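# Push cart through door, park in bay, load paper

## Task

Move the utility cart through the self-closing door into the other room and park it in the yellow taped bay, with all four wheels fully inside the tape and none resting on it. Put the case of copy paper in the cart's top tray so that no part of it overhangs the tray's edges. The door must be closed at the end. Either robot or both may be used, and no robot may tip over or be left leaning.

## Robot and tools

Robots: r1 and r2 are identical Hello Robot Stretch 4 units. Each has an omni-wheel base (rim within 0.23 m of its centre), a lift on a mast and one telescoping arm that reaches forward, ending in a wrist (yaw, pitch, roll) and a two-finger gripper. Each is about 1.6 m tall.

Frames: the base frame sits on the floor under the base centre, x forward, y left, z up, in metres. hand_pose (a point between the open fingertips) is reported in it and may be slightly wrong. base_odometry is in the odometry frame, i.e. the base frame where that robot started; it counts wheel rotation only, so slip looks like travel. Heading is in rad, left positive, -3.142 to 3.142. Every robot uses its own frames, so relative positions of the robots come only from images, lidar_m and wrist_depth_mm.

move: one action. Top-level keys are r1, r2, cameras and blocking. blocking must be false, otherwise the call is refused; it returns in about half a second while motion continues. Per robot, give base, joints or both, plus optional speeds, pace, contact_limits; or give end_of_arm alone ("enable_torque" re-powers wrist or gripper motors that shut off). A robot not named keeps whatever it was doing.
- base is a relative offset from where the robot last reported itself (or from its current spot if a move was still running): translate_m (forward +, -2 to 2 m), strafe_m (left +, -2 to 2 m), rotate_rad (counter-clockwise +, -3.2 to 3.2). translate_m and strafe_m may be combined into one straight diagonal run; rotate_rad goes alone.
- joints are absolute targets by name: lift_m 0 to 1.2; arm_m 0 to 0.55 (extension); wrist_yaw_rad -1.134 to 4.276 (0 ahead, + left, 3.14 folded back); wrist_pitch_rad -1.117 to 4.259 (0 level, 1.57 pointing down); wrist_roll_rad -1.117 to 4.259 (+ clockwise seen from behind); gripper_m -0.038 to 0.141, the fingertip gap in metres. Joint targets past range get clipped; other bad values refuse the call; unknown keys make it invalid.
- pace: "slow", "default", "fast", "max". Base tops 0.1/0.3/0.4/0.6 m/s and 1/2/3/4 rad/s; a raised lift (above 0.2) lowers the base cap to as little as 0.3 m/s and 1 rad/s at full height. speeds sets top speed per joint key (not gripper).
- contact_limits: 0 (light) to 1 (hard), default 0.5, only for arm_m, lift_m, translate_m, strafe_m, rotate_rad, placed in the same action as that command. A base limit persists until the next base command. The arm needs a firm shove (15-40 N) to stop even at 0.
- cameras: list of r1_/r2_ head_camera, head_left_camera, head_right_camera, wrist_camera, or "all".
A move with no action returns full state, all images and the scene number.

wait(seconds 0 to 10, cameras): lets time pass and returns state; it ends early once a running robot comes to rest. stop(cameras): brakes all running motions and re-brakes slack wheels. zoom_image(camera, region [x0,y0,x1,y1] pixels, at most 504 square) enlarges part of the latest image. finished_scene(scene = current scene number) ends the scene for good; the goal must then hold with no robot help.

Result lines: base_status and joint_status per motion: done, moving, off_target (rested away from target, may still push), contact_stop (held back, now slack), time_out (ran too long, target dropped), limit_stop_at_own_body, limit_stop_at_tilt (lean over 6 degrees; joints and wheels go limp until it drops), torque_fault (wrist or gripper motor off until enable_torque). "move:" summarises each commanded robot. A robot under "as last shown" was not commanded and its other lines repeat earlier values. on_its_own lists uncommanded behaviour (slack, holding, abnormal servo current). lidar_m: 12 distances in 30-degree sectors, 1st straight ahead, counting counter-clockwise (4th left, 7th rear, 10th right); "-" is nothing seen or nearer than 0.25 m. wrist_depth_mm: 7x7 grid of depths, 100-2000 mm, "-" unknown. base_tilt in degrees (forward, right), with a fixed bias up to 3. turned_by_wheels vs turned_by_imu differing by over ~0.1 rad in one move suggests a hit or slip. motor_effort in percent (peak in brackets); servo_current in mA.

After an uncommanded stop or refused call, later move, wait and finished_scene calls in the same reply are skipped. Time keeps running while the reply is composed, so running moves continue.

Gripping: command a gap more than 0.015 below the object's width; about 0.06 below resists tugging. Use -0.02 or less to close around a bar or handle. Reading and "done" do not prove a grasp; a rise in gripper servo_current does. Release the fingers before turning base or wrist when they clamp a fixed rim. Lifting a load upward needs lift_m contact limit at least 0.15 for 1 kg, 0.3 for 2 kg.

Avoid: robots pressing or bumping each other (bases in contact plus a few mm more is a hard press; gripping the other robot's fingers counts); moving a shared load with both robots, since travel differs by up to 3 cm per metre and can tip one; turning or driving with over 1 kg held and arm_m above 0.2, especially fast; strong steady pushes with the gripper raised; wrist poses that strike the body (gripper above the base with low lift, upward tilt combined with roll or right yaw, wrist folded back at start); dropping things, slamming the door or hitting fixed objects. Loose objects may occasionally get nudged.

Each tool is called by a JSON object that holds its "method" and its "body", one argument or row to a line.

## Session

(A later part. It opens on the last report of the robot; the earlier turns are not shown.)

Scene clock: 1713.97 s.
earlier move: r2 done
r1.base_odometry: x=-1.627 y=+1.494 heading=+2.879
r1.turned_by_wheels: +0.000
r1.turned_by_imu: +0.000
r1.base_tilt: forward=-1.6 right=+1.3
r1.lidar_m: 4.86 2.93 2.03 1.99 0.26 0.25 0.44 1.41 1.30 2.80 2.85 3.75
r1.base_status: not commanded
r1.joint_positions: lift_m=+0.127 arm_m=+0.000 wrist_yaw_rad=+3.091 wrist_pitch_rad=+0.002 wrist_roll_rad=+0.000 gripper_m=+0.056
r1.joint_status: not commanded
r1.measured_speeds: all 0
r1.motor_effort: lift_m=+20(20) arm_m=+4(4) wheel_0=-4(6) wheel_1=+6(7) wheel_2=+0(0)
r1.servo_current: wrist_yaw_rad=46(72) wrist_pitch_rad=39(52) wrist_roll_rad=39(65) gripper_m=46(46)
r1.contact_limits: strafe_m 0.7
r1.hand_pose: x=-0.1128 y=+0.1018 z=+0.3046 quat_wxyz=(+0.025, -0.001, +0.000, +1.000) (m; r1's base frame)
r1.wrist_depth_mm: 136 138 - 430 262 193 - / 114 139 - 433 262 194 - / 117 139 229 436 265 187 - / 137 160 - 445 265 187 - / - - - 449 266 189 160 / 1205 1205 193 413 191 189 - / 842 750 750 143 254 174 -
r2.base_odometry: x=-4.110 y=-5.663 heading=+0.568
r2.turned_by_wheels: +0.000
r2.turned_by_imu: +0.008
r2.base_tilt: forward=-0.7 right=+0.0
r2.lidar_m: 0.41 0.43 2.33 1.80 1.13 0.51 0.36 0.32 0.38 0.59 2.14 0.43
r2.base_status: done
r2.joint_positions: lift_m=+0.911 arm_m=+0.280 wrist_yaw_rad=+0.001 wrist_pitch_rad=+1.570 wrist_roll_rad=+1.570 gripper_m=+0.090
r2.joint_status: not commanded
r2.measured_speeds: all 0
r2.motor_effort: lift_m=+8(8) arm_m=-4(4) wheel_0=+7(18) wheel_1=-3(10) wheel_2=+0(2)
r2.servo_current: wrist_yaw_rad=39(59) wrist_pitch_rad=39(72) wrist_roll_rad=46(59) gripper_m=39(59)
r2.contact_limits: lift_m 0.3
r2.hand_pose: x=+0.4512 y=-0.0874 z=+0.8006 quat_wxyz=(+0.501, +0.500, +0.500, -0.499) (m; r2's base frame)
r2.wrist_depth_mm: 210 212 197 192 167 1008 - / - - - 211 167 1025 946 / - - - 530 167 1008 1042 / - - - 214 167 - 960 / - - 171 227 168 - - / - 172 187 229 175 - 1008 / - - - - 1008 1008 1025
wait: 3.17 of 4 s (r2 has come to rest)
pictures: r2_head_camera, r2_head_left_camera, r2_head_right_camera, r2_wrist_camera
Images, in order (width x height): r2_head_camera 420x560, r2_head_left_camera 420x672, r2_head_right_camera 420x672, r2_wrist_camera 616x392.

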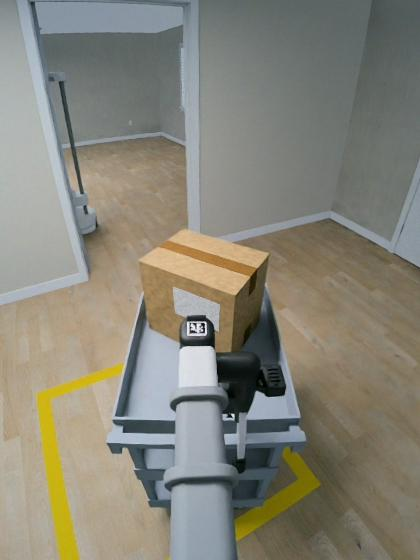

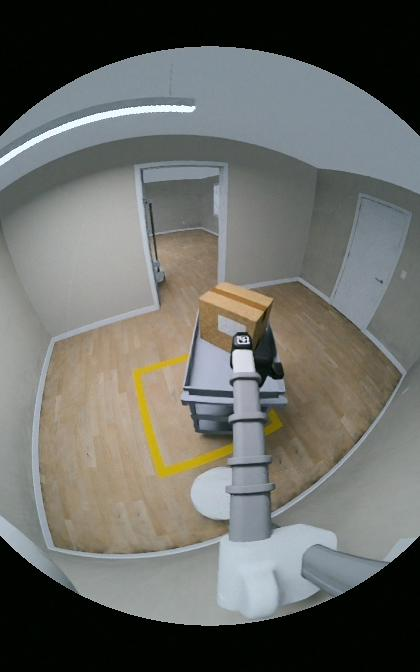

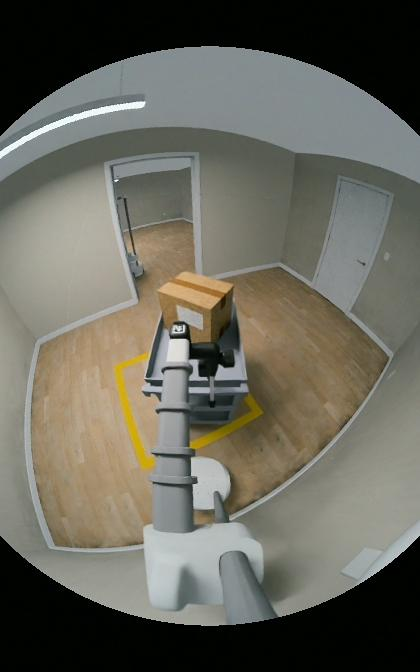

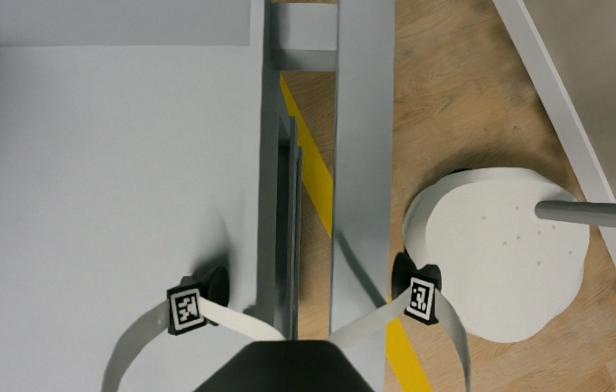

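{"method": "move", "body": {
  "blocking": false,
  "r2": {"base":{"translate_m":0.12,"strafe_m":0.05},"pace":"slow"}
}}

{"method": "wait", "body": {
  "seconds": 3,
  "cameras": ["r2_wrist_camera","r2_head_camera","r2_head_right_camera","r2_head_left_camera"]
}}

Scene clock: 1728.23 s.
move: r2 moving
r1: as last shown
r1.lidar_m: 4.87 2.90 2.05 1.98 0.25 0.25 0.45 1.40 1.29 2.79 2.86 3.77
r1.motor_effort: lift_m=+20(20) arm_m=+4(4) wheel_0=-5(5) wheel_1=+6(6) wheel_2=+0(0)
r1.servo_current: wrist_yaw_rad=59(59) wrist_pitch_rad=46(52) wrist_roll_rad=52(59) gripper_m=39(46)
r1.contact_limits: strafe_m 0.7
r1.wrist_depth_mm: 136 138 - 433 259 191 - / 113 139 - 436 262 193 - / 117 139 229 439 264 187 - / 137 160 - 442 266 187 - / - - - 442 266 188 160 / 1205 1229 193 415 191 189 - / 866 741 759 143 253 174 -
r2.base_odometry: x=-4.103 y=-5.652 heading=+0.568
r2.turned_by_wheels: +0.000
r2.turned_by_imu: +0.001
r2.base_tilt: forward=-0.8 right=+0.0
r2.lidar_m: 0.40 0.42 2.34 1.79 1.16 0.53 0.38 0.35 0.39 0.59 2.21 0.41
r2.base_status: translate_m moving; strafe_m moving
r2.joint_positions: lift_m=+0.911 arm_m=+0.280 wrist_yaw_rad=+0.000 wrist_pitch_rad=+1.573 wrist_roll_rad=+1.570 gripper_m=+0.090
r2.joint_status: not commanded
r2.measured_speeds: translate_m=+0.048 strafe_m=+0.021 rotate_rad=-0.005 lift_m=+0.000 arm_m=+0.000 wrist_yaw_rad=-0.006 wrist_pitch_rad=+0.014 wrist_roll_rad=+0.000
r2.motor_effort: lift_m=+8(8) arm_m=-3(4) wheel_0=+9(9) wheel_1=+8(9) wheel_2=-12(12)
r2.servo_current: wrist_yaw_rad=52(52) wrist_pitch_rad=33(46) wrist_roll_rad=52(52) gripper_m=46(52)
r2.contact_limits: lift_m 0.3
r2.hand_pose: x=+0.4501 y=-0.0874 z=+0.8006 quat_wxyz=(+0.499, +0.499, +0.501, -0.501) (m; r2's base frame)
r2.wrist_depth_mm: 216 217 218 193 167 1008 - / - - - 221 168 1042 960 / - - - 1025 168 1025 1025 / - - - 174 168 - 991 / - - - 1025 169 - - / - - 188 1025 168 - 1008 / - - - - 168 1042 1042
pictures: none

Scene clock: 1730.23 s.
earlier move: r2 done
r1.base_odometry: x=-1.627 y=+1.494 heading=+2.879
r1.turned_by_wheels: +0.000
r1.turned_by_imu: +0.000
r1.base_tilt: forward=-1.6 right=+1.3
r1.lidar_m: 4.86 2.92 2.08 1.98 0.25 0.25 0.43 1.43 1.30 2.80 2.85 3.77
r1.base_status: not commanded
r1.joint_positions: lift_m=+0.127 arm_m=+0.000 wrist_yaw_rad=+3.091 wrist_pitch_rad=+0.002 wrist_roll_rad=+0.000 gripper_m=+0.056
r1.joint_status: not commanded
r1.measured_speeds: all 0
r1.motor_effort: lift_m=+20(20) arm_m=+4(4) wheel_0=-5(5) wheel_1=+6(7) wheel_2=+0(0)
r1.servo_current: wrist_yaw_rad=59(72) wrist_pitch_rad=46(52) wrist_roll_rad=52(72) gripper_m=39(52)
r1.contact_limits: strafe_m 0.7
r1.hand_pose: x=-0.1128 y=+0.1018 z=+0.3046 quat_wxyz=(+0.025, -0.001, +0.000, +1.000) (m; r1's base frame)
r1.wrist_depth_mm: 136 138 - 436 260 192 - / 114 139 - 433 260 195 - / 117 140 228 439 266 187 - / 137 160 - 442 266 188 - / - - - 449 267 188 160 / 1182 1205 194 413 191 189 - / 866 759 750 143 253 173 -
r2.base_odometry: x=-4.036 y=-5.557 heading=+0.567
r2.turned_by_wheels: -0.001
r2.turned_by_imu: +0.000
r2.base_tilt: forward=-0.7 right=+0.1
r2.lidar_m: 0.46 0.50 2.31 1.80 1.55 0.65 0.51 0.48 0.52 0.79 2.87 0.45
r2.base_status: done
r2.joint_positions: lift_m=+0.911 arm_m=+0.280 wrist_yaw_rad=-0.002 wrist_pitch_rad=+1.565 wrist_roll_rad=+1.570 gripper_m=+0.090
r2.joint_status: not commanded
r2.measured_speeds: all 0
r2.motor_effort: lift_m=+8(8) arm_m=+4(4) wheel_0=+0(9) wheel_1=+2(10) wheel_2=-8(18)
r2.servo_current: wrist_yaw_rad=46(59) wrist_pitch_rad=39(52) wrist_roll_rad=39(59) gripper_m=52(59)
r2.contact_limits: lift_m 0.3
r2.hand_pose: x=+0.4525 y=-0.0874 z=+0.8007 quat_wxyz=(+0.501, +0.502, +0.498, -0.499) (m; r2's base frame)
r2.wrist_depth_mm: - - 221 193 166 1025 1008 / - - - 195 167 991 991 / - - - 256 167 991 1008 / - - - 488 168 - 778 / - - 193 169 216 - - / - 182 191 169 188 - - / - - 171 - 1008 1025 991
wait: 2.00 of 3 s (r2 has come to rest)
pictures: r2_head_camera, r2_head_left_camera, r2_head_right_camera, r2_wrist_camera
Images, in order (width x height): r2_head_camera 420x560, r2_head_left_camera 420x672, r2_head_right_camera 420x672, r2_wrist_camera 616x392.

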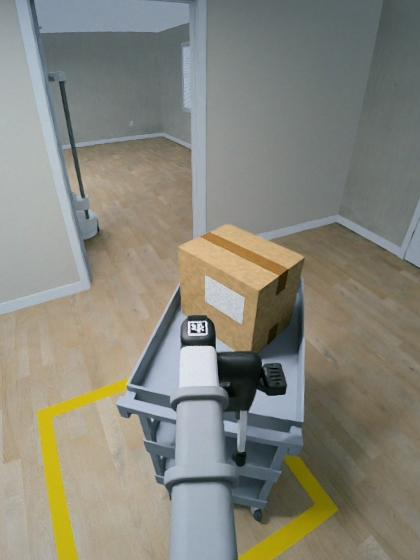

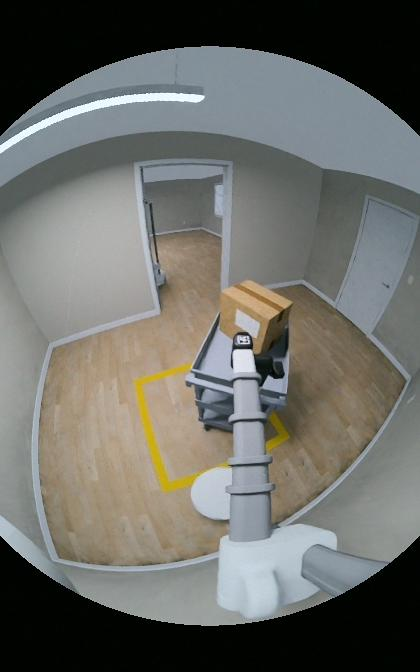

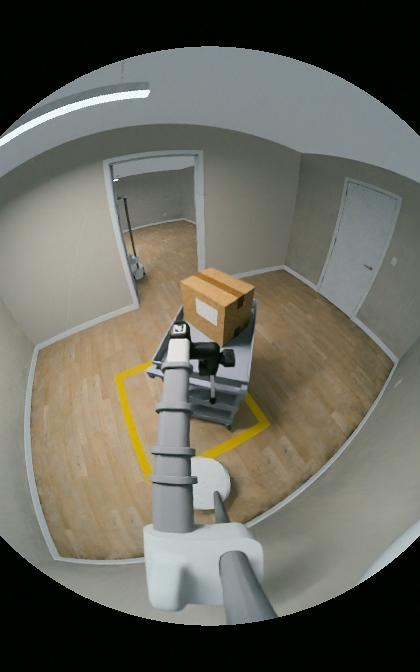

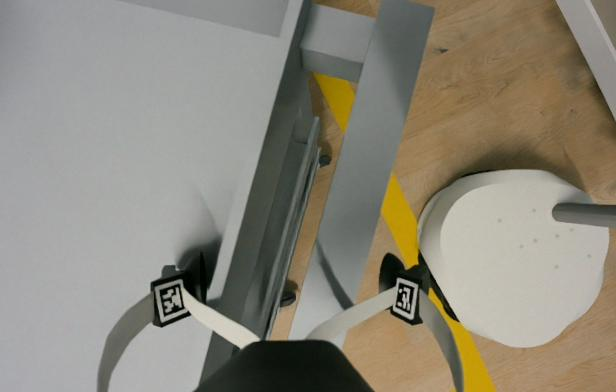

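{"method": "move", "body": {
  "blocking": false,
  "r2": {"joints":{"gripper_m":0.141}}
}}

{"method": "wait", "body": {
  "seconds": 1
}}

{"method": "move", "body": {
  "blocking": false,
  "r2": {"joints":{"lift_m":1.02}}
}}

{"method": "wait", "body": {
  "seconds": 1
}}

{"method": "move", "body": {
  "blocking": false,
  "r2": {"base":{"translate_m":0.12,"strafe_m":-0.42},"joints":{"gripper_m":0.0}}
}}

{"method": "wait", "body": {
  "seconds": 4
}}

{"method": "wait", "body": {
  "seconds": 0.5
}}

{"method": "move", "body": {
  "blocking": false,
  "r2": {"joints":{"arm_m":0.5}}
}}

{"method": "wait", "body": {
  "seconds": 2,
  "cameras": ["r2_wrist_camera","r2_head_camera","r2_head_right_camera","r2_head_left_camera"]
}}

Scene clock: 1778.87 s.
move: r2 moving
r1: as last shown
r1.lidar_m: 4.87 2.92 2.08 1.99 0.25 0.25 0.45 1.42 1.28 2.79 2.87 3.78
r1.servo_current: wrist_yaw_rad=39(59) wrist_pitch_rad=46(46) wrist_roll_rad=39(59) gripper_m=46(46)
r1.contact_limits: strafe_m 0.7
r1.wrist_depth_mm: 136 138 - 433 260 192 - / 114 139 - 436 262 194 - / 117 139 228 439 265 187 - / 137 160 - 442 264 188 - / - - - 449 266 188 160 / 1205 1205 194 413 191 189 - / 854 759 768 143 253 174 -
r2.base_odometry: x=-4.036 y=-5.557 heading=+0.567
r2.turned_by_wheels: +0.000
r2.turned_by_imu: +0.000
r2.base_tilt: forward=-0.7 right=+0.1
r2.lidar_m: 0.45 0.54 2.33 1.81 1.51 0.67 0.51 0.47 0.51 0.80 2.87 0.43
r2.base_status: not commanded
r2.joint_positions: lift_m=+0.911 arm_m=+0.280 wrist_yaw_rad=-0.002 wrist_pitch_rad=+1.565 wrist_roll_rad=+1.570 gripper_m=+0.106
r2.joint_status: gripper_m moving
r2.measured_speeds: all 0
r2.motor_effort: lift_m=+8(8) arm_m=+4(4) wheel_0=-1(1) wheel_1=+2(2) wheel_2=-8(8)
r2.servo_current: wrist_yaw_rad=52(59) wrist_pitch_rad=46(52) wrist_roll_rad=52(59) gripper_m=85(85)
r2.contact_limits: lift_m 0.3
r2.hand_pose: x=+0.4525 y=-0.0874 z=+0.8007 quat_wxyz=(+0.501, +0.502, +0.498, -0.499) (m; r2's base frame)
r2.wrist_depth_mm: - - 220 193 167 1025 1008 / - - - 206 167 1008 991 / - - - 240 167 1008 1008 / - - 195 238 168 - 768 / - - 190 169 216 - - / - 177 171 169 190 - - / - - 171 - 1025 1008 1008
pictures: none

Scene clock: 1779.87 s.
earlier move: r2 moving
r1.base_odometry: x=-1.627 y=+1.494 heading=+2.879
r1.turned_by_wheels: +0.000
r1.turned_by_imu: +0.000
r1.base_tilt: forward=-1.6 right=+1.3
r1.lidar_m: 4.85 2.95 2.04 1.98 0.25 0.25 0.45 1.42 1.33 2.79 2.88 3.76
r1.base_status: not commanded
r1.joint_positions: lift_m=+0.127 arm_m=+0.000 wrist_yaw_rad=+3.091 wrist_pitch_rad=+0.002 wrist_roll_rad=+0.000 gripper_m=+0.056
r1.joint_status: not commanded
r1.measured_speeds: all 0
r1.motor_effort: lift_m=+20(20) arm_m=+4(4) wheel_0=-4(5) wheel_1=+6(7) wheel_2=+0(0)
r1.servo_current: wrist_yaw_rad=39(65) wrist_pitch_rad=52(52) wrist_roll_rad=52(65) gripper_m=52(52)
r1.contact_limits: strafe_m 0.7
r1.hand_pose: x=-0.1128 y=+0.1018 z=+0.3046 quat_wxyz=(+0.025, -0.001, +0.000, +1.000) (m; r1's base frame)
r1.wrist_depth_mm: 136 138 - 430 260 192 - / 114 139 - 436 260 194 - / 117 140 229 439 265 187 - / 137 160 - 445 266 188 - / - - - 449 266 189 160 / 1182 1229 193 415 191 189 - / 842 750 759 143 254 173 -
r2.base_odometry: x=-4.036 y=-5.557 heading=+0.567
r2.turned_by_wheels: +0.000
r2.turned_by_imu: +0.000
r2.base_tilt: forward=-0.7 right=+0.1
r2.lidar_m: 0.46 0.54 2.34 1.80 1.49 0.65 0.51 0.48 0.53 0.79 2.86 0.45
r2.base_status: not commanded
r2.joint_positions: lift_m=+0.911 arm_m=+0.280 wrist_yaw_rad=-0.002 wrist_pitch_rad=+1.565 wrist_roll_rad=+1.570 gripper_m=+0.141
r2.joint_status: gripper_m moving
r2.measured_speeds: all 0
r2.motor_effort: lift_m=+8(8) arm_m=+4(4) wheel_0=+0(1) wheel_1=+2(2) wheel_2=-8(8)
r2.servo_current: wrist_yaw_rad=46(59) wrist_pitch_rad=46(52) wrist_roll_rad=39(59) gripper_m=52(117)
r2.contact_limits: lift_m 0.3
r2.hand_pose: x=+0.4525 y=-0.0874 z=+0.8007 quat_wxyz=(+0.501, +0.502, +0.498, -0.499) (m; r2's base frame)
r2.wrist_depth_mm: - - 218 193 167 1008 1008 / - - - 202 167 1008 1008 / - - - 242 167 991 1008 / - - 196 168 167 - 759 / - - 201 169 216 - - / - 183 173 169 191 - - / - - 171 - 1025 1008 991
wait: 1.00 s; no rest
pictures: none

Scene clock: 1780.37 s.
earlier move: r2 done
move: r2 moving
r1: as last shown
r1.base_tilt: forward=-1.6 right=+1.2
r1.lidar_m: 4.86 2.95 2.07 1.99 0.25 0.25 0.44 1.41 1.32 2.79 2.85 3.75
r1.servo_current: wrist_yaw_rad=52(59) wrist_pitch_rad=39(52) wrist_roll_rad=65(65) gripper_m=46(52)
r1.contact_limits: strafe_m 0.7
r1.wrist_depth_mm: 137 138 - 430 259 192 - / 113 139 - 436 262 194 - / 117 140 229 442 265 187 - / 137 160 - 442 265 187 - / - - - 449 266 188 160 / 1205 1205 194 415 191 189 - / 854 750 750 143 253 174 -
r2.base_odometry: x=-4.036 y=-5.556 heading=+0.568
r2.turned_by_wheels: +0.000
r2.turned_by_imu: +0.001
r2.base_tilt: forward=-0.7 right=+0.1
r2.lidar_m: 0.45 0.53 2.33 1.78 1.51 0.67 0.50 0.49 0.54 0.81 2.85 0.44
r2.base_status: not commanded
r2.joint_positions: lift_m=+0.948 arm_m=+0.280 wrist_yaw_rad=-0.002 wrist_pitch_rad=+1.567 wrist_roll_rad=+1.570 gripper_m=+0.141
r2.joint_status: lift_m moving; the others done
r2.measured_speeds: translate_m=+0.000 strafe_m=+0.000 rotate_rad=+0.000 lift_m=+0.147 arm_m=+0.000 wrist_yaw_rad=+0.000 wrist_pitch_rad=+0.009 wrist_roll_rad=+0.000
r2.motor_effort: lift_m=+21(23) arm_m=+4(4) wheel_0=+0(1) wheel_1=+1(2) wheel_2=-3(8)
r2.servo_current: wrist_yaw_rad=46(59) wrist_pitch_rad=39(52) wrist_roll_rad=39(52) gripper_m=46(52)
r2.hand_pose: x=+0.4519 y=-0.0874 z=+0.8375 quat_wxyz=(+0.501, +0.501, +0.499, -0.499) (m; r2's base frame)
r2.wrist_depth_mm: - - 237 221 1042 1025 1008 / - - - 220 196 1042 1025 / - - - 259 1042 1025 1042 / - - 207 197 1042 - 1042 / - - 216 198 946 - - / - 187 200 198 931 186 1042 / - - 202 - 1060 1060 1060
pictures: none

Scene clock: 1781.37 s.
earlier move: r2 done
r1.base_odometry: x=-1.627 y=+1.494 heading=+2.879
r1.turned_by_wheels: +0.000
r1.turned_by_imu: +0.000
r1.base_tilt: forward=-1.6 right=+1.3
r1.lidar_m: 4.86 2.95 2.04 1.98 0.25 0.25 0.42 1.43 1.33 2.79 2.87 3.76
r1.base_status: not commanded
r1.joint_positions: lift_m=+0.127 arm_m=+0.000 wrist_yaw_rad=+3.091 wrist_pitch_rad=+0.002 wrist_roll_rad=+0.000 gripper_m=+0.056
r1.joint_status: not commanded
r1.measured_speeds: all 0
r1.motor_effort: lift_m=+20(20) arm_m=+4(4) wheel_0=-5(5) wheel_1=+6(7) wheel_2=+0(0)
r1.servo_current: wrist_yaw_rad=26(59) wrist_pitch_rad=46(52) wrist_roll_rad=52(65) gripper_m=39(52)
r1.contact_limits: strafe_m 0.7
r1.hand_pose: x=-0.1128 y=+0.1018 z=+0.3046 quat_wxyz=(+0.025, -0.001, +0.000, +1.000) (m; r1's base frame)
r1.wrist_depth_mm: 136 138 - 433 260 192 - / 114 139 - 436 262 194 - / 117 140 229 439 265 187 - / 137 160 - 445 266 187 - / - - - 445 265 188 160 / 1205 1182 194 415 191 189 - / 854 759 750 143 254 173 -
r2.base_odometry: x=-4.036 y=-5.556 heading=+0.568
r2.turned_by_wheels: +0.000
r2.turned_by_imu: +0.000
r2.base_tilt: forward=-0.6 right=+0.1
r2.lidar_m: 0.41 0.52 2.31 1.82 1.51 0.67 0.50 0.47 0.54 0.78 2.85 0.44
r2.base_status: not commanded
r2.joint_positions: lift_m=+1.020 arm_m=+0.280 wrist_yaw_rad=-0.002 wrist_pitch_rad=+1.567 wrist_roll_rad=+1.570 gripper_m=+0.141
r2.joint_status: all done
r2.measured_speeds: all 0
r2.motor_effort: lift_m=+21(24) arm_m=+4(4) wheel_0=-1(1) wheel_1=+1(2) wheel_2=-3(8)
r2.servo_current: wrist_yaw_rad=52(59) wrist_pitch_rad=46(52) wrist_roll_rad=59(59) gripper_m=52(52)
r2.hand_pose: x=+0.4519 y=-0.0874 z=+0.9095 quat_wxyz=(+0.501, +0.501, +0.499, -0.499) (m; r2's base frame)
r2.wrist_depth_mm: - 300 327 1160 1118 1138 1060 / - - - 294 1098 1138 1098 / - - - 294 1098 1118 1118 / 343 - - 291 1118 - 1098 / - - - 272 1118 - 1098 / - 189 197 272 1118 186 1118 / - - - - - 1138 1118
wait: 1.00 s; at rest by 0.97 s
pictures: none

Scene clock: 1781.87 s.
move: r2 moving
r1: as last shown
r1.lidar_m: 4.85 2.93 2.07 2.00 0.25 0.25 0.44 1.42 1.30 2.80 2.87 3.78
r1.motor_effort: lift_m=+20(20) arm_m=+4(4) wheel_0=-4(5) wheel_1=+6(7) wheel_2=+0(0)
r1.servo_current: wrist_yaw_rad=46(52) wrist_pitch_rad=39(46) wrist_roll_rad=52(72) gripper_m=39(46)
r1.contact_limits: strafe_m 0.7
r1.wrist_depth_mm: 137 138 - 430 259 193 - / 114 139 - 436 262 194 - / 117 140 228 439 264 187 - / 137 160 - 442 267 187 - / - - - 449 266 189 160 / 1182 1205 194 413 191 189 - / 854 759 759 143 252 174 -
r2.base_odometry: x=-4.012 y=-5.578 heading=+0.567
r2.turned_by_wheels: +0.000
r2.turned_by_imu: +0.000
r2.base_tilt: forward=-0.7 right=+0.1
r2.lidar_m: 0.42 0.48 2.37 1.82 1.50 0.62 0.50 0.47 0.52 0.79 2.83 0.40
r2.base_status: translate_m moving; strafe_m moving
r2.joint_positions: lift_m=+1.020 arm_m=+0.280 wrist_yaw_rad=-0.002 wrist_pitch_rad=+1.567 wrist_roll_rad=+1.570 gripper_m=+0.129
r2.joint_status: gripper_m moving
r2.measured_speeds: translate_m=+0.034 strafe_m=-0.120 rotate_rad=-0.003 lift_m=+0.000 arm_m=+0.000 wrist_yaw_rad=+0.000 wrist_pitch_rad=+0.000 wrist_roll_rad=+0.000
r2.motor_effort: lift_m=+21(21) arm_m=+4(4) wheel_0=+9(13) wheel_1=-8(10) wheel_2=-7(9)
r2.servo_current: wrist_yaw_rad=39(52) wrist_pitch_rad=46(46) wrist_roll_rad=33(59) gripper_m=98(98)
r2.hand_pose: x=+0.4519 y=-0.0874 z=+0.9095 quat_wxyz=(+0.501, +0.501, +0.499, -0.499) (m; r2's base frame)
r2.wrist_depth_mm: 303 327 1138 1118 1118 1098 1042 / - - 294 301 1118 1118 1098 / - - - 294 1098 1118 1118 / 334 - - 336 1098 - 1098 / - - - 294 960 - 1138 / - 185 193 272 195 - 1118 / - - - - - 1118 1118
pictures: none

Scene clock: 1784.27 s.
earlier move: r2 done
r1.base_odometry: x=-1.627 y=+1.494 heading=+2.879
r1.turned_by_wheels: +0.000
r1.turned_by_imu: +0.000
r1.base_tilt: forward=-1.6 right=+1.3
r1.lidar_m: 4.87 2.93 2.02 1.99 0.25 0.25 0.45 1.39 1.31 2.78 2.87 3.75
r1.base_status: not commanded
r1.joint_positions: lift_m=+0.127 arm_m=+0.000 wrist_yaw_rad=+3.091 wrist_pitch_rad=+0.002 wrist_roll_rad=+0.000 gripper_m=+0.056
r1.joint_status: not commanded
r1.measured_speeds: all 0
r1.motor_effort: lift_m=+20(20) arm_m=+4(4) wheel_0=-4(5) wheel_1=+6(7) wheel_2=+0(0)
r1.servo_current: wrist_yaw_rad=46(65) wrist_pitch_rad=39(52) wrist_roll_rad=52(72) gripper_m=39(52)
r1.contact_limits: strafe_m 0.7
r1.hand_pose: x=-0.1128 y=+0.1018 z=+0.3046 quat_wxyz=(+0.025, -0.001, +0.000, +1.000) (m; r1's base frame)
r1.wrist_depth_mm: 136 139 - 436 260 192 - / 114 139 - 436 262 194 - / 117 139 229 436 265 187 - / 137 161 - 439 266 188 - / - - - 445 266 189 160 / 1182 1229 193 418 191 189 - / 854 759 759 143 253 173 -
r2.base_odometry: x=-3.709 y=-5.846 heading=+0.567
r2.turned_by_wheels: +0.000
r2.turned_by_imu: +0.000
r2.base_tilt: forward=-0.7 right=+0.1
r2.lidar_m: 0.49 0.33 0.45 2.25 1.30 0.54 0.43 0.41 0.45 0.68 2.46 2.71
r2.base_status: done
r2.joint_positions: lift_m=+1.020 arm_m=+0.280 wrist_yaw_rad=-0.002 wrist_pitch_rad=+1.567 wrist_roll_rad=+1.570 gripper_m=+0.001
r2.joint_status: all done
r2.measured_speeds: all 0
r2.motor_effort: lift_m=+21(21) arm_m=+4(4) wheel_0=+1(14) wheel_1=-4(11) wheel_2=-4(9)
r2.servo_current: wrist_yaw_rad=52(65) wrist_pitch_rad=39(52) wrist_roll_rad=52(59) gripper_m=65(156)
r2.hand_pose: x=+0.4519 y=-0.0874 z=+0.9096 quat_wxyz=(+0.501, +0.501, +0.499, -0.499) (m; r2's base frame)
r2.wrist_depth_mm: 1138 1138 1118 1098 1118 1098 - / 1138 1118 1118 1118 1118 1118 1042 / 1138 1138 1138 1118 1118 1118 1118 / 1138 1138 1118 1098 1138 - 1118 / 1118 1138 1118 1118 1138 - 1118 / 668 676 183 193 182 - 1098 / 661 116 - - - 1118 1098
wait: 2.40 of 4 s (r2 has come to rest)
pictures: none

Scene clock: 1784.77 s.
r1.base_odometry: x=-1.627 y=+1.494 heading=+2.879
r1.turned_by_wheels: +0.000
r1.turned_by_imu: +0.000
r1.base_tilt: forward=-1.6 right=+1.3
r1.lidar_m: 4.86 2.95 2.06 1.99 0.25 0.25 0.42 1.41 1.31 2.79 2.89 3.73
r1.base_status: not commanded
r1.joint_positions: lift_m=+0.127 arm_m=+0.000 wrist_yaw_rad=+3.091 wrist_pitch_rad=+0.002 wrist_roll_rad=+0.000 gripper_m=+0.056
r1.joint_status: not commanded
r1.measured_speeds: all 0
r1.motor_effort: lift_m=+20(20) arm_m=+4(4) wheel_0=-4(5) wheel_1=+6(7) wheel_2=+0(0)
r1.servo_current: wrist_yaw_rad=46(65) wrist_pitch_rad=39(52) wrist_roll_rad=46(72) gripper_m=39(52)
r1.contact_limits: strafe_m 0.7
r1.hand_pose: x=-0.1128 y=+0.1018 z=+0.3046 quat_wxyz=(+0.025, -0.001, +0.000, +1.000) (m; r1's base frame)
r1.wrist_depth_mm: 136 138 - 433 259 192 - / 114 139 - 436 262 194 - / 117 140 228 439 264 187 - / 137 161 - 442 264 188 - / - - - 442 265 188 160 / 1205 1205 194 413 191 189 - / 854 750 750 143 254 174 -
r2.base_odometry: x=-3.709 y=-5.846 heading=+0.567
r2.turned_by_wheels: +0.000
r2.turned_by_imu: +0.000
r2.base_tilt: forward=-0.7 right=+0.1
r2.lidar_m: 0.49 0.34 0.39 2.24 1.28 0.59 0.44 0.40 0.45 0.69 2.47 2.72
r2.base_status: done
r2.joint_positions: lift_m=+1.020 arm_m=+0.280 wrist_yaw_rad=-0.002 wrist_pitch_rad=+1.567 wrist_roll_rad=+1.570 gripper_m=+0.001
r2.joint_status: all done
r2.measured_speeds: all 0
r2.motor_effort: lift_m=+21(21) arm_m=+4(4) wheel_0=+0(14) wheel_1=-3(11) wheel_2=-4(9)
r2.servo_current: wrist_yaw_rad=46(65) wrist_pitch_rad=39(52) wrist_roll_rad=33(59) gripper_m=65(156)
r2.hand_pose: x=+0.4519 y=-0.0874 z=+0.9096 quat_wxyz=(+0.501, +0.501, +0.499, -0.499) (m; r2's base frame)
r2.wrist_depth_mm: 1138 1118 1118 1118 1118 1118 - / 1138 1138 1138 1118 1118 1098 1042 / 1138 1138 1138 1118 1138 1118 1138 / 1160 1138 1118 1138 1118 - 1098 / 1160 1160 1138 1118 1118 - 1118 / 668 661 183 192 182 - 1118 / 661 116 - - - 1118 1118
wait: 0.50 s; at rest by 0.27 s
pictures: none

Scene clock: 1785.27 s.
move: r2 moving
r1: as last shown
r1.base_tilt: forward=-1.5 right=+1.3
r1.lidar_m: 4.87 2.91 2.05 2.00 0.25 0.25 0.43 1.42 1.32 2.79 2.84 3.78
r1.motor_effort: lift_m=+20(20) arm_m=+4(4) wheel_0=-5(5) wheel_1=+6(6) wheel_2=+0(0)
r1.servo_current: wrist_yaw_rad=52(52) wrist_pitch_rad=39(46) wrist_roll_rad=52(65) gripper_m=46(52)
r1.contact_limits: strafe_m 0.7
r1.wrist_depth_mm: 136 138 - 433 260 193 - / 114 139 - 439 262 194 - / 117 139 228 445 265 187 - / 137 160 - 445 265 188 - / - - - 445 266 189 160 / 1182 1205 194 413 191 189 - / 854 759 768 143 252 173 -
r2.base_odometry: x=-3.709 y=-5.846 heading=+0.567
r2.turned_by_wheels: +0.000
r2.turned_by_imu: +0.000
r2.base_tilt: forward=-0.7 right=+0.1
r2.lidar_m: 0.51 0.32 0.45 2.23 1.28 0.57 0.44 0.42 0.47 0.69 2.45 2.73
r2.base_status: not commanded
r2.joint_positions: lift_m=+1.020 arm_m=+0.331 wrist_yaw_rad=-0.002 wrist_pitch_rad=+1.567 wrist_roll_rad=+1.570 gripper_m=+0.001
r2.joint_status: arm_m moving
r2.measured_speeds: translate_m=+0.000 strafe_m=+0.000 rotate_rad=+0.000 lift_m=+0.000 arm_m=+0.195 wrist_yaw_rad=+0.000 wrist_pitch_rad=+0.000 wrist_roll_rad=+0.000
r2.motor_effort: lift_m=+21(21) arm_m=+7(11) wheel_0=+1(1) wheel_1=-4(4) wheel_2=-4(4)
r2.servo_current: wrist_yaw_rad=52(52) wrist_pitch_rad=39(46) wrist_roll_rad=46(59) gripper_m=65(72)
r2.hand_pose: x=+0.5023 y=-0.0874 z=+0.9096 quat_wxyz=(+0.501, +0.501, +0.499, -0.499) (m; r2's base frame)
r2.wrist_depth_mm: 1160 1138 1118 1098 1098 1098 1042 / 1138 1118 1118 1098 1138 1098 1078 / 1138 1138 1118 1118 1118 1118 1098 / 1160 1138 1138 1118 1098 - 1098 / 1160 1138 1160 1118 1118 - - / 668 - 183 191 175 - 1118 / 668 116 - - - 1118 1118
pictures: none

Scene clock: 1786.53 s.
earlier move: r2 done
r1.base_odometry: x=-1.627 y=+1.494 heading=+2.879
r1.turned_by_wheels: +0.000
r1.turned_by_imu: +0.000
r1.base_tilt: forward=-1.6 right=+1.3
r1.lidar_m: 4.86 2.95 2.04 1.99 0.25 0.25 0.45 1.40 1.33 2.79 2.84 3.76
r1.base_status: not commanded
r1.joint_positions: lift_m=+0.127 arm_m=+0.000 wrist_yaw_rad=+3.091 wrist_pitch_rad=+0.002 wrist_roll_rad=+0.000 gripper_m=+0.056
r1.joint_status: not commanded
r1.measured_speeds: all 0
r1.motor_effort: lift_m=+20(20) arm_m=+4(4) wheel_0=-5(5) wheel_1=+6(7) wheel_2=+0(0)
r1.servo_current: wrist_yaw_rad=52(65) wrist_pitch_rad=39(52) wrist_roll_rad=39(65) gripper_m=39(52)
r1.contact_limits: strafe_m 0.7
r1.hand_pose: x=-0.1128 y=+0.1018 z=+0.3046 quat_wxyz=(+0.025, -0.001, +0.000, +1.000) (m; r1's base frame)
r1.wrist_depth_mm: 136 139 - 427 259 192 - / 114 139 - 436 260 195 - / 117 139 229 442 264 186 - / 137 160 - 442 266 188 - / - - - 449 266 189 160 / 1205 1229 193 415 191 189 - / 854 759 750 143 252 174 -
r2.base_odometry: x=-3.709 y=-5.846 heading=+0.567
r2.turned_by_wheels: +0.000
r2.turned_by_imu: +0.000
r2.base_tilt: forward=-0.7 right=+0.1
r2.lidar_m: 0.49 0.32 0.45 2.24 1.35 0.57 0.43 0.42 0.45 0.67 2.48 2.74
r2.base_status: not commanded
r2.joint_positions: lift_m=+1.020 arm_m=+0.500 wrist_yaw_rad=-0.002 wrist_pitch_rad=+1.567 wrist_roll_rad=+1.570 gripper_m=+0.001
r2.joint_status: all done
r2.measured_speeds: all 0
r2.motor_effort: lift_m=+21(21) arm_m=+7(11) wheel_0=+0(1) wheel_1=-4(4) wheel_2=-4(4)
r2.servo_current: wrist_yaw_rad=52(59) wrist_pitch_rad=33(46) wrist_roll_rad=52(59) gripper_m=59(72)
r2.hand_pose: x=+0.6716 y=-0.0874 z=+0.9096 quat_wxyz=(+0.501, +0.501, +0.499, -0.499) (m; r2's base frame)
r2.wrist_depth_mm: 1138 1118 1118 1118 1118 1098 1078 / 1138 1138 1138 1118 1118 1098 1138 / 1138 1138 1138 1138 1098 1098 1118 / 1138 1160 1118 1118 1118 1118 - / 1160 1138 1118 1118 1118 1138 - / 1138 1138 183 191 182 1118 - / 325 319 - - - - 1118
wait: 1.27 of 2 s (r2 has come to rest)
pictures: r2_head_camera, r2_head_left_camera, r2_head_right_camera, r2_wrist_camera
Images, in order (width x height): r2_head_camera 420x560, r2_head_left_camera 420x672, r2_head_right_camera 420x672, r2_wrist_camera 616x392.

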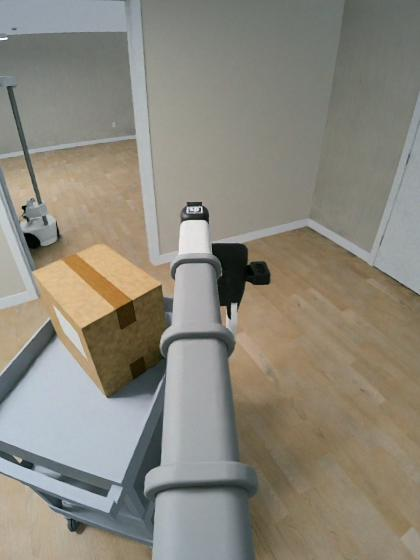

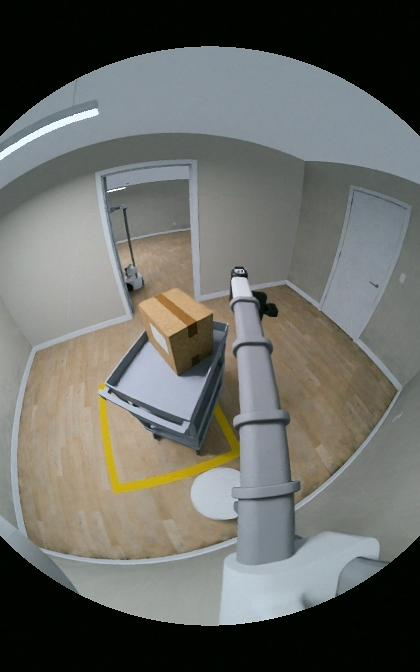

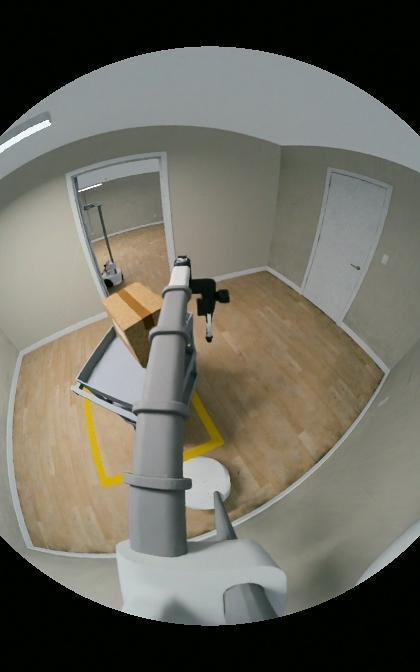

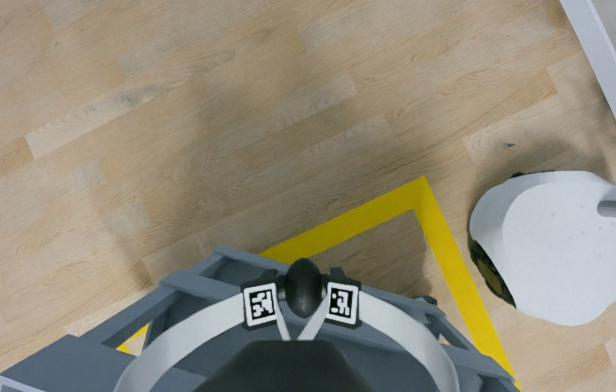

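{"method": "move", "body": {
  "blocking": false,
  "r2": {"base":{"strafe_m":-0.03},"joints":{"arm_m":0.545},"pace":"slow"}
}}

{"method": "wait", "body": {
  "seconds": 1.2
}}

{"method": "move", "body": {
  "blocking": false,
  "r2": {"joints":{"lift_m":0.9},"contact_limits":{"lift_m":0.25}}
}}

{"method": "wait", "body": {
  "seconds": 1.5,
  "cameras": ["r2_wrist_camera","r2_head_camera","r2_head_left_camera"]
}}

Scene clock: 1794.83 s.
move: r2 moving
r1: as last shown
r1.lidar_m: 4.85 2.93 2.06 1.98 0.25 0.25 0.44 1.42 1.30 2.79 2.88 3.76
r1.servo_current: wrist_yaw_rad=46(65) wrist_pitch_rad=46(46) wrist_roll_rad=46(59) gripper_m=39(46)
r1.contact_limits: strafe_m 0.7
r1.wrist_depth_mm: 136 139 - 433 260 193 - / 113 138 - 436 263 194 - / 117 140 228 439 265 187 - / 137 160 - 442 267 187 - / - - - 449 266 189 161 / 1205 1205 193 413 191 189 - / 866 741 768 143 254 173 -
r2.base_odometry: x=-3.701 y=-5.858 heading=+0.567
r2.turned_by_wheels: +0.000
r2.turned_by_imu: +0.000
r2.base_tilt: forward=-0.6 right=+0.1
r2.lidar_m: 0.52 0.33 0.47 2.23 1.30 0.57 0.42 0.38 0.44 0.68 2.45 2.69
r2.base_status: strafe_m moving
r2.joint_positions: lift_m=+1.020 arm_m=+0.512 wrist_yaw_rad=-0.002 wrist_pitch_rad=+1.567 wrist_roll_rad=+1.570 gripper_m=+0.001
r2.joint_status: arm_m moving
r2.measured_speeds: translate_m=+0.000 strafe_m=-0.056 rotate_rad=-0.001 lift_m=+0.000 arm_m=+0.049 wrist_yaw_rad=+0.000 wrist_pitch_rad=+0.000 wrist_roll_rad=+0.000
r2.motor_effort: lift_m=+21(21) arm_m=+3(13) wheel_0=+5(11) wheel_1=-8(8) wheel_2=-1(4)
r2.servo_current: wrist_yaw_rad=52(52) wrist_pitch_rad=39(46) wrist_roll_rad=46(46) gripper_m=72(72)
r2.hand_pose: x=+0.6843 y=-0.0874 z=+0.9096 quat_wxyz=(+0.501, +0.501, +0.499, -0.499) (m; r2's base frame)
r2.wrist_depth_mm: 1160 1138 1118 1118 1118 1118 1078 / 1138 1118 1138 1138 1118 1118 1118 / 1138 1118 1160 1138 1138 1138 1118 / 1138 1138 1138 1138 1118 1118 - / 1160 1138 1118 1138 1118 1118 - / 1138 1138 185 192 182 1138 - / 1138 336 - - - 1118 1118
pictures: none

Scene clock: 1795.97 s.
earlier move: r2 done
r1.base_odometry: x=-1.627 y=+1.494 heading=+2.879
r1.turned_by_wheels: +0.000
r1.turned_by_imu: +0.000
r1.base_tilt: forward=-1.6 right=+1.3
r1.lidar_m: 4.86 2.93 2.06 2.00 0.25 0.25 0.44 1.40 1.30 2.79 2.85 3.77
r1.base_status: not commanded
r1.joint_positions: lift_m=+0.127 arm_m=+0.000 wrist_yaw_rad=+3.091 wrist_pitch_rad=+0.002 wrist_roll_rad=+0.000 gripper_m=+0.056
r1.joint_status: not commanded
r1.measured_speeds: all 0
r1.motor_effort: lift_m=+20(20) arm_m=+4(4) wheel_0=-4(5) wheel_1=+6(7) wheel_2=+0(0)
r1.servo_current: wrist_yaw_rad=52(65) wrist_pitch_rad=39(46) wrist_roll_rad=39(65) gripper_m=39(46)
r1.contact_limits: strafe_m 0.7
r1.hand_pose: x=-0.1128 y=+0.1018 z=+0.3046 quat_wxyz=(+0.025, -0.001, +0.000, +1.000) (m; r1's base frame)
r1.wrist_depth_mm: 137 138 - 430 260 191 - / 114 139 - 436 262 194 - / 117 140 228 442 265 187 - / 137 160 - 442 266 187 - / - - - 445 265 189 161 / 1182 1205 193 415 191 189 - / 854 750 759 143 253 173 -
r2.base_odometry: x=-3.693 y=-5.871 heading=+0.567
r2.turned_by_wheels: +0.000
r2.turned_by_imu: +0.000
r2.base_tilt: forward=-0.6 right=+0.1
r2.lidar_m: 0.55 0.31 0.41 2.26 1.28 0.55 0.42 0.40 0.45 0.67 2.41 2.67
r2.base_status: done
r2.joint_positions: lift_m=+1.020 arm_m=+0.545 wrist_yaw_rad=-0.002 wrist_pitch_rad=+1.567 wrist_roll_rad=+1.570 gripper_m=+0.001
r2.joint_status: all done
r2.measured_speeds: all 0
r2.motor_effort: lift_m=+21(21) arm_m=+7(13) wheel_0=+3(11) wheel_1=-4(8) wheel_2=+0(4)
r2.servo_current: wrist_yaw_rad=46(59) wrist_pitch_rad=46(46) wrist_roll_rad=39(59) gripper_m=65(72)
r2.hand_pose: x=+0.7166 y=-0.0874 z=+0.9096 quat_wxyz=(+0.501, +0.501, +0.499, -0.499) (m; r2's base frame)
r2.wrist_depth_mm: 1138 1138 1138 1138 1078 1098 1098 / 1118 1138 1118 1098 1118 1118 1118 / 1118 1138 1118 1098 1118 1118 1098 / 1138 1118 1118 1138 1138 1118 - / 1138 1138 1118 1138 1098 1118 - / 1160 1138 186 192 182 1138 - / 1138 343 - - - - 1098
wait: 1.13 of 1.2 s (r2 has come to rest)
pictures: none

Scene clock: 1796.47 s.
move: r2 moving
r1: as last shown
r1.lidar_m: 4.86 2.93 2.02 1.98 0.25 0.25 0.41 1.43 1.31 2.81 2.87 3.73
r1.motor_effort: lift_m=+20(20) arm_m=+4(4) wheel_0=-5(5) wheel_1=+6(7) wheel_2=+0(0)
r1.servo_current: wrist_yaw_rad=52(52) wrist_pitch_rad=39(46) wrist_roll_rad=52(59) gripper_m=39(46)
r1.contact_limits: strafe_m 0.7
r1.wrist_depth_mm: 136 138 - 433 260 191 - / 114 139 - 433 262 194 - / 117 139 229 436 265 187 - / 137 160 - 445 267 188 - / - - - 452 267 189 160 / 1205 1229 193 415 190 189 - / 854 759 759 143 254 173 -
r2.base_odometry: x=-3.693 y=-5.871 heading=+0.567
r2.turned_by_wheels: +0.000
r2.turned_by_imu: +0.000
r2.base_tilt: forward=-0.7 right=+0.1
r2.lidar_m: 0.53 0.33 0.44 2.26 1.27 0.54 0.42 0.38 0.44 0.67 2.38 2.69
r2.base_status: not commanded
r2.joint_positions: lift_m=+0.982 arm_m=+0.545 wrist_yaw_rad=-0.002 wrist_pitch_rad=+1.567 wrist_roll_rad=+1.570 gripper_m=+0.001
r2.joint_status: lift_m moving
r2.measured_speeds: translate_m=+0.000 strafe_m=+0.000 rotate_rad=+0.000 lift_m=-0.146 arm_m=+0.000 wrist_yaw_rad=+0.000 wrist_pitch_rad=+0.000 wrist_roll_rad=+0.000
r2.motor_effort: lift_m=+12(20) arm_m=+7(8) wheel_0=+3(3) wheel_1=-4(4) wheel_2=+0(0)
r2.servo_current: wrist_yaw_rad=52(52) wrist_pitch_rad=39(46) wrist_roll_rad=39(59) gripper_m=72(72)
r2.contact_limits: lift_m 0.25
r2.hand_pose: x=+0.7166 y=-0.0874 z=+0.8722 quat_wxyz=(+0.501, +0.501, +0.499, -0.499) (m; r2's base frame)
r2.wrist_depth_mm: 1118 1078 1098 1098 1078 1098 1078 / 1098 1098 1060 1098 1078 1078 1060 / 1098 1098 1098 1098 1098 1078 1098 / 1098 1098 1098 1078 1098 1078 - / 1118 1078 1098 1098 1098 1078 - / 1118 1098 186 193 182 1078 1078 / 1118 362 - - - - 1098
pictures: none

Scene clock: 1797.50 s.
earlier move: r2 done
r1.base_odometry: x=-1.627 y=+1.494 heading=+2.879
r1.turned_by_wheels: +0.000
r1.turned_by_imu: +0.000
r1.base_tilt: forward=-1.6 right=+1.3
r1.lidar_m: 4.87 2.94 2.03 1.98 0.27 0.25 0.44 1.43 1.30 2.81 2.87 3.72
r1.base_status: not commanded
r1.joint_positions: lift_m=+0.127 arm_m=+0.000 wrist_yaw_rad=+3.091 wrist_pitch_rad=+0.002 wrist_roll_rad=+0.000 gripper_m=+0.056
r1.joint_status: not commanded
r1.measured_speeds: all 0
r1.motor_effort: lift_m=+20(20) arm_m=+4(4) wheel_0=-4(5) wheel_1=+6(7) wheel_2=+0(0)
r1.servo_current: wrist_yaw_rad=59(65) wrist_pitch_rad=46(46) wrist_roll_rad=39(72) gripper_m=46(46)
r1.contact_limits: strafe_m 0.7
r1.hand_pose: x=-0.1128 y=+0.1018 z=+0.3046 quat_wxyz=(+0.025, -0.001, +0.000, +1.000) (m; r1's base frame)
r1.wrist_depth_mm: 136 138 - 433 259 193 - / 113 140 - 436 262 195 - / 117 140 229 442 265 187 - / 137 160 - 445 265 188 - / - - - 445 265 189 161 / 1205 1182 194 415 191 188 - / 854 759 750 143 254 173 -
r2.base_odometry: x=-3.693 y=-5.871 heading=+0.567
r2.turned_by_wheels: +0.000
r2.turned_by_imu: +0.000
r2.base_tilt: forward=-0.6 right=+0.0
r2.lidar_m: 0.54 0.32 0.46 2.26 1.29 0.55 0.41 0.39 0.44 0.65 2.40 2.70
r2.base_status: not commanded
r2.joint_positions: lift_m=+0.900 arm_m=+0.545 wrist_yaw_rad=-0.002 wrist_pitch_rad=+1.567 wrist_roll_rad=+1.570 gripper_m=+0.001
r2.joint_status: all done
r2.measured_speeds: all 0
r2.motor_effort: lift_m=+14(20) arm_m=+8(8) wheel_0=+2(4) wheel_1=-4(5) wheel_2=+0(0)
r2.servo_current: wrist_yaw_rad=39(59) wrist_pitch_rad=33(46) wrist_roll_rad=46(59) gripper_m=65(72)
r2.contact_limits: lift_m 0.25
r2.hand_pose: x=+0.7166 y=-0.0874 z=+0.7901 quat_wxyz=(+0.501, +0.501, +0.499, -0.499) (m; r2's base frame)
r2.wrist_depth_mm: 1025 1008 1025 991 991 991 976 / 1008 1008 1008 991 991 1008 991 / 1008 1025 1025 1008 1025 991 991 / 1025 1025 1025 1025 1008 1008 - / 1042 1008 1025 1008 1025 991 - / 1025 1025 186 191 182 1008 1008 / 1042 126 - - - - 991
wait: 1.03 of 1.5 s (r2 has come to rest)
pictures: r2_head_camera, r2_head_left_camera, r2_wrist_camera
Images, in order (width x height): r2_head_camera 420x560, r2_head_left_camera 420x672, r2_wrist_camera 616x392.

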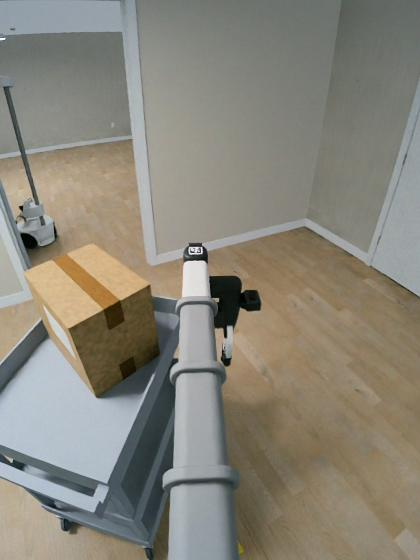

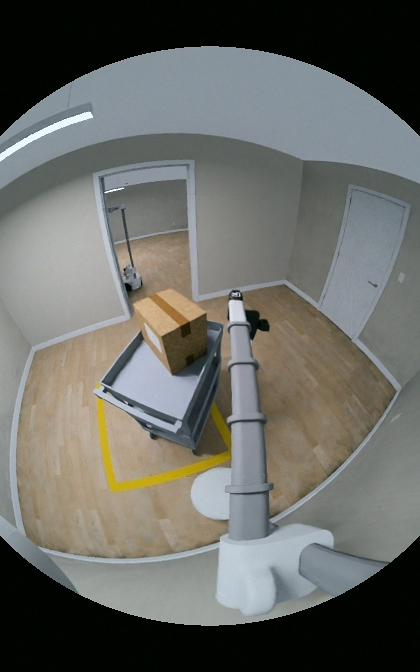

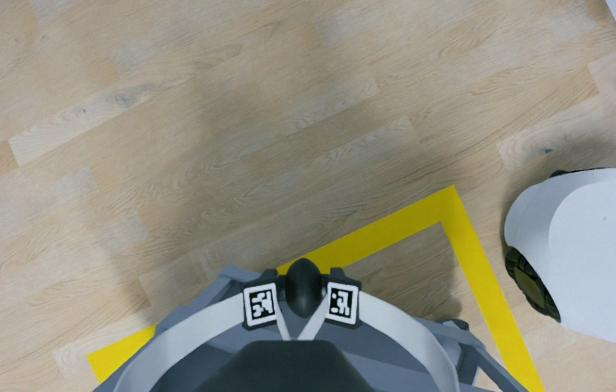

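{"method": "move", "body": {
  "blocking": false,
  "r2": {"base":{"strafe_m":0.17},"pace":"slow"}
}}

{"method": "wait", "body": {
  "seconds": 3,
  "cameras": ["r2_wrist_camera","r2_head_camera","r2_head_left_camera"]
}}

Scene clock: 1803.67 s.
move: r2 moving
r1: as last shown
r1.lidar_m: 4.86 2.91 2.04 1.98 0.25 0.25 0.44 1.42 1.32 2.81 2.86 3.75
r1.motor_effort: lift_m=+20(20) arm_m=+4(4) wheel_0=-5(5) wheel_1=+6(7) wheel_2=+0(0)
r1.servo_current: wrist_yaw_rad=65(65) wrist_pitch_rad=39(46) wrist_roll_rad=39(59) gripper_m=39(46)
r1.contact_limits: strafe_m 0.7
r1.wrist_depth_mm: 137 138 - 430 259 192 - / 114 139 - 439 262 194 - / 117 139 228 442 263 187 - / 137 160 - 445 265 188 - / - - - 445 265 189 160 / 1182 1205 193 413 191 188 - / 854 750 759 143 254 174 -
r2.base_odometry: x=-3.701 y=-5.860 heading=+0.567
r2.turned_by_wheels: +0.000
r2.turned_by_imu: +0.001
r2.base_tilt: forward=-0.7 right=+0.0
r2.lidar_m: 0.57 0.32 0.45 2.23 1.28 0.54 0.42 0.38 0.45 0.65 2.44 2.70
r2.base_status: strafe_m moving
r2.joint_positions: lift_m=+0.900 arm_m=+0.545 wrist_yaw_rad=-0.002 wrist_pitch_rad=+1.567 wrist_roll_rad=+1.570 gripper_m=+0.001
r2.joint_status: not commanded
r2.measured_speeds: translate_m=+0.000 strafe_m=+0.055 rotate_rad=-0.001 lift_m=+0.000 arm_m=+0.000 wrist_yaw_rad=+0.000 wrist_pitch_rad=+0.000 wrist_roll_rad=+0.000
r2.motor_effort: lift_m=+14(14) arm_m=+7(7) wheel_0=-6(10) wheel_1=+8(8) wheel_2=+1(1)
r2.servo_current: wrist_yaw_rad=52(65) wrist_pitch_rad=39(46) wrist_roll_rad=46(59) gripper_m=65(72)
r2.contact_limits: lift_m 0.25
r2.hand_pose: x=+0.7166 y=-0.0874 z=+0.7901 quat_wxyz=(+0.501, +0.501, +0.499, -0.499) (m; r2's base frame)
r2.wrist_depth_mm: 1008 1008 991 991 991 991 991 / 1008 1008 1042 1008 1008 991 991 / 1025 1025 1025 1025 991 1008 991 / 1025 1025 1025 1008 1008 1008 - / 1008 1025 1008 1008 1008 1008 - / 1025 1025 185 192 182 1008 976 / 1008 126 - - - - 991
pictures: none

Scene clock: 1806.03 s.
earlier move: r2 done
r1.base_odometry: x=-1.627 y=+1.494 heading=+2.879
r1.turned_by_wheels: +0.000
r1.turned_by_imu: +0.000
r1.base_tilt: forward=-1.6 right=+1.3
r1.lidar_m: 4.86 2.95 2.06 1.99 0.25 0.25 0.42 1.43 1.33 2.78 2.87 3.73
r1.base_status: not commanded
r1.joint_positions: lift_m=+0.127 arm_m=+0.000 wrist_yaw_rad=+3.091 wrist_pitch_rad=+0.002 wrist_roll_rad=+0.000 gripper_m=+0.056
r1.joint_status: not commanded
r1.measured_speeds: all 0
r1.motor_effort: lift_m=+20(20) arm_m=+4(4) wheel_0=-5(5) wheel_1=+6(7) wheel_2=+0(0)
r1.servo_current: wrist_yaw_rad=59(78) wrist_pitch_rad=33(52) wrist_roll_rad=46(65) gripper_m=33(46)
r1.contact_limits: strafe_m 0.7
r1.hand_pose: x=-0.1128 y=+0.1018 z=+0.3046 quat_wxyz=(+0.025, -0.001, +0.000, +1.000) (m; r1's base frame)
r1.wrist_depth_mm: 136 138 - 430 259 193 - / 114 139 - 439 262 194 - / 117 139 229 439 264 187 - / 137 160 - 442 264 188 - / - - - 449 265 189 160 / 1205 1205 194 413 191 189 - / 854 759 750 143 254 174 -
r2.base_odometry: x=-3.784 y=-5.728 heading=+0.566
r2.turned_by_wheels: -0.001
r2.turned_by_imu: -0.001
r2.base_tilt: forward=-0.6 right=+0.1
r2.lidar_m: 0.31 0.33 0.53 2.08 1.53 0.64 0.49 0.48 0.51 0.76 2.69 2.87
r2.base_status: done
r2.joint_positions: lift_m=+0.900 arm_m=+0.545 wrist_yaw_rad=-0.002 wrist_pitch_rad=+1.567 wrist_roll_rad=+1.570 gripper_m=+0.001
r2.joint_status: not commanded
r2.measured_speeds: all 0
r2.motor_effort: lift_m=+14(14) arm_m=+7(8) wheel_0=-6(16) wheel_1=+3(9) wheel_2=-4(5)
r2.servo_current: wrist_yaw_rad=46(65) wrist_pitch_rad=39(46) wrist_roll_rad=46(65) gripper_m=72(72)
r2.contact_limits: lift_m 0.25
r2.hand_pose: x=+0.7166 y=-0.0874 z=+0.7901 quat_wxyz=(+0.501, +0.501, +0.499, -0.499) (m; r2's base frame)
r2.wrist_depth_mm: 1008 1008 1008 1008 991 991 991 / 1025 1025 1008 991 1025 991 1008 / 1008 1008 1008 1008 991 991 991 / 1008 1008 1008 1008 1008 1008 - / 1025 508 - 798 991 1008 - / 217 477 183 192 174 - - / 173 177 186 - - - 508
wait: 2.37 of 3 s (r2 has come to rest)
pictures: r2_head_camera, r2_head_left_camera, r2_wrist_camera
Images, in order (width x height): r2_head_camera 420x560, r2_head_left_camera 420x672, r2_wrist_camera 616x392.

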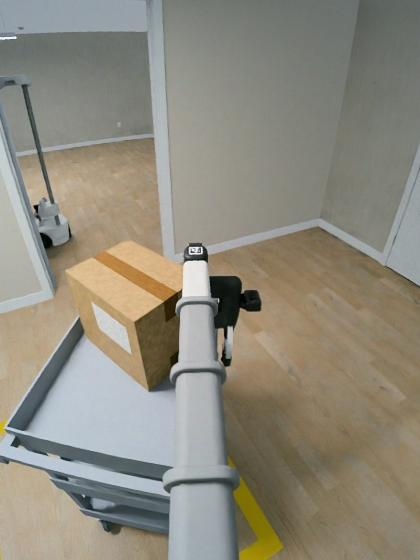

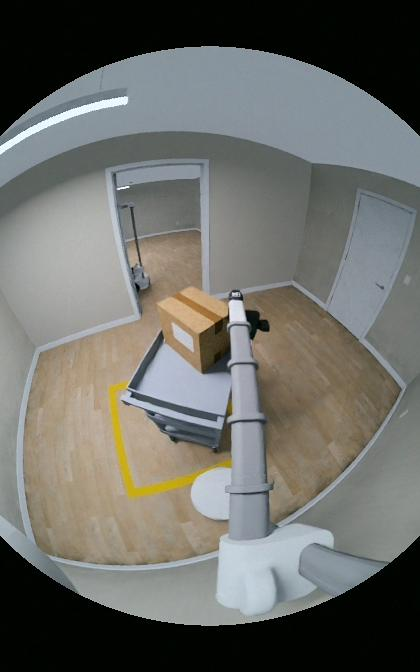

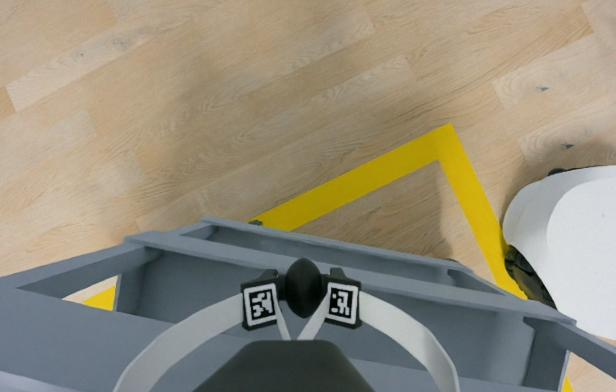

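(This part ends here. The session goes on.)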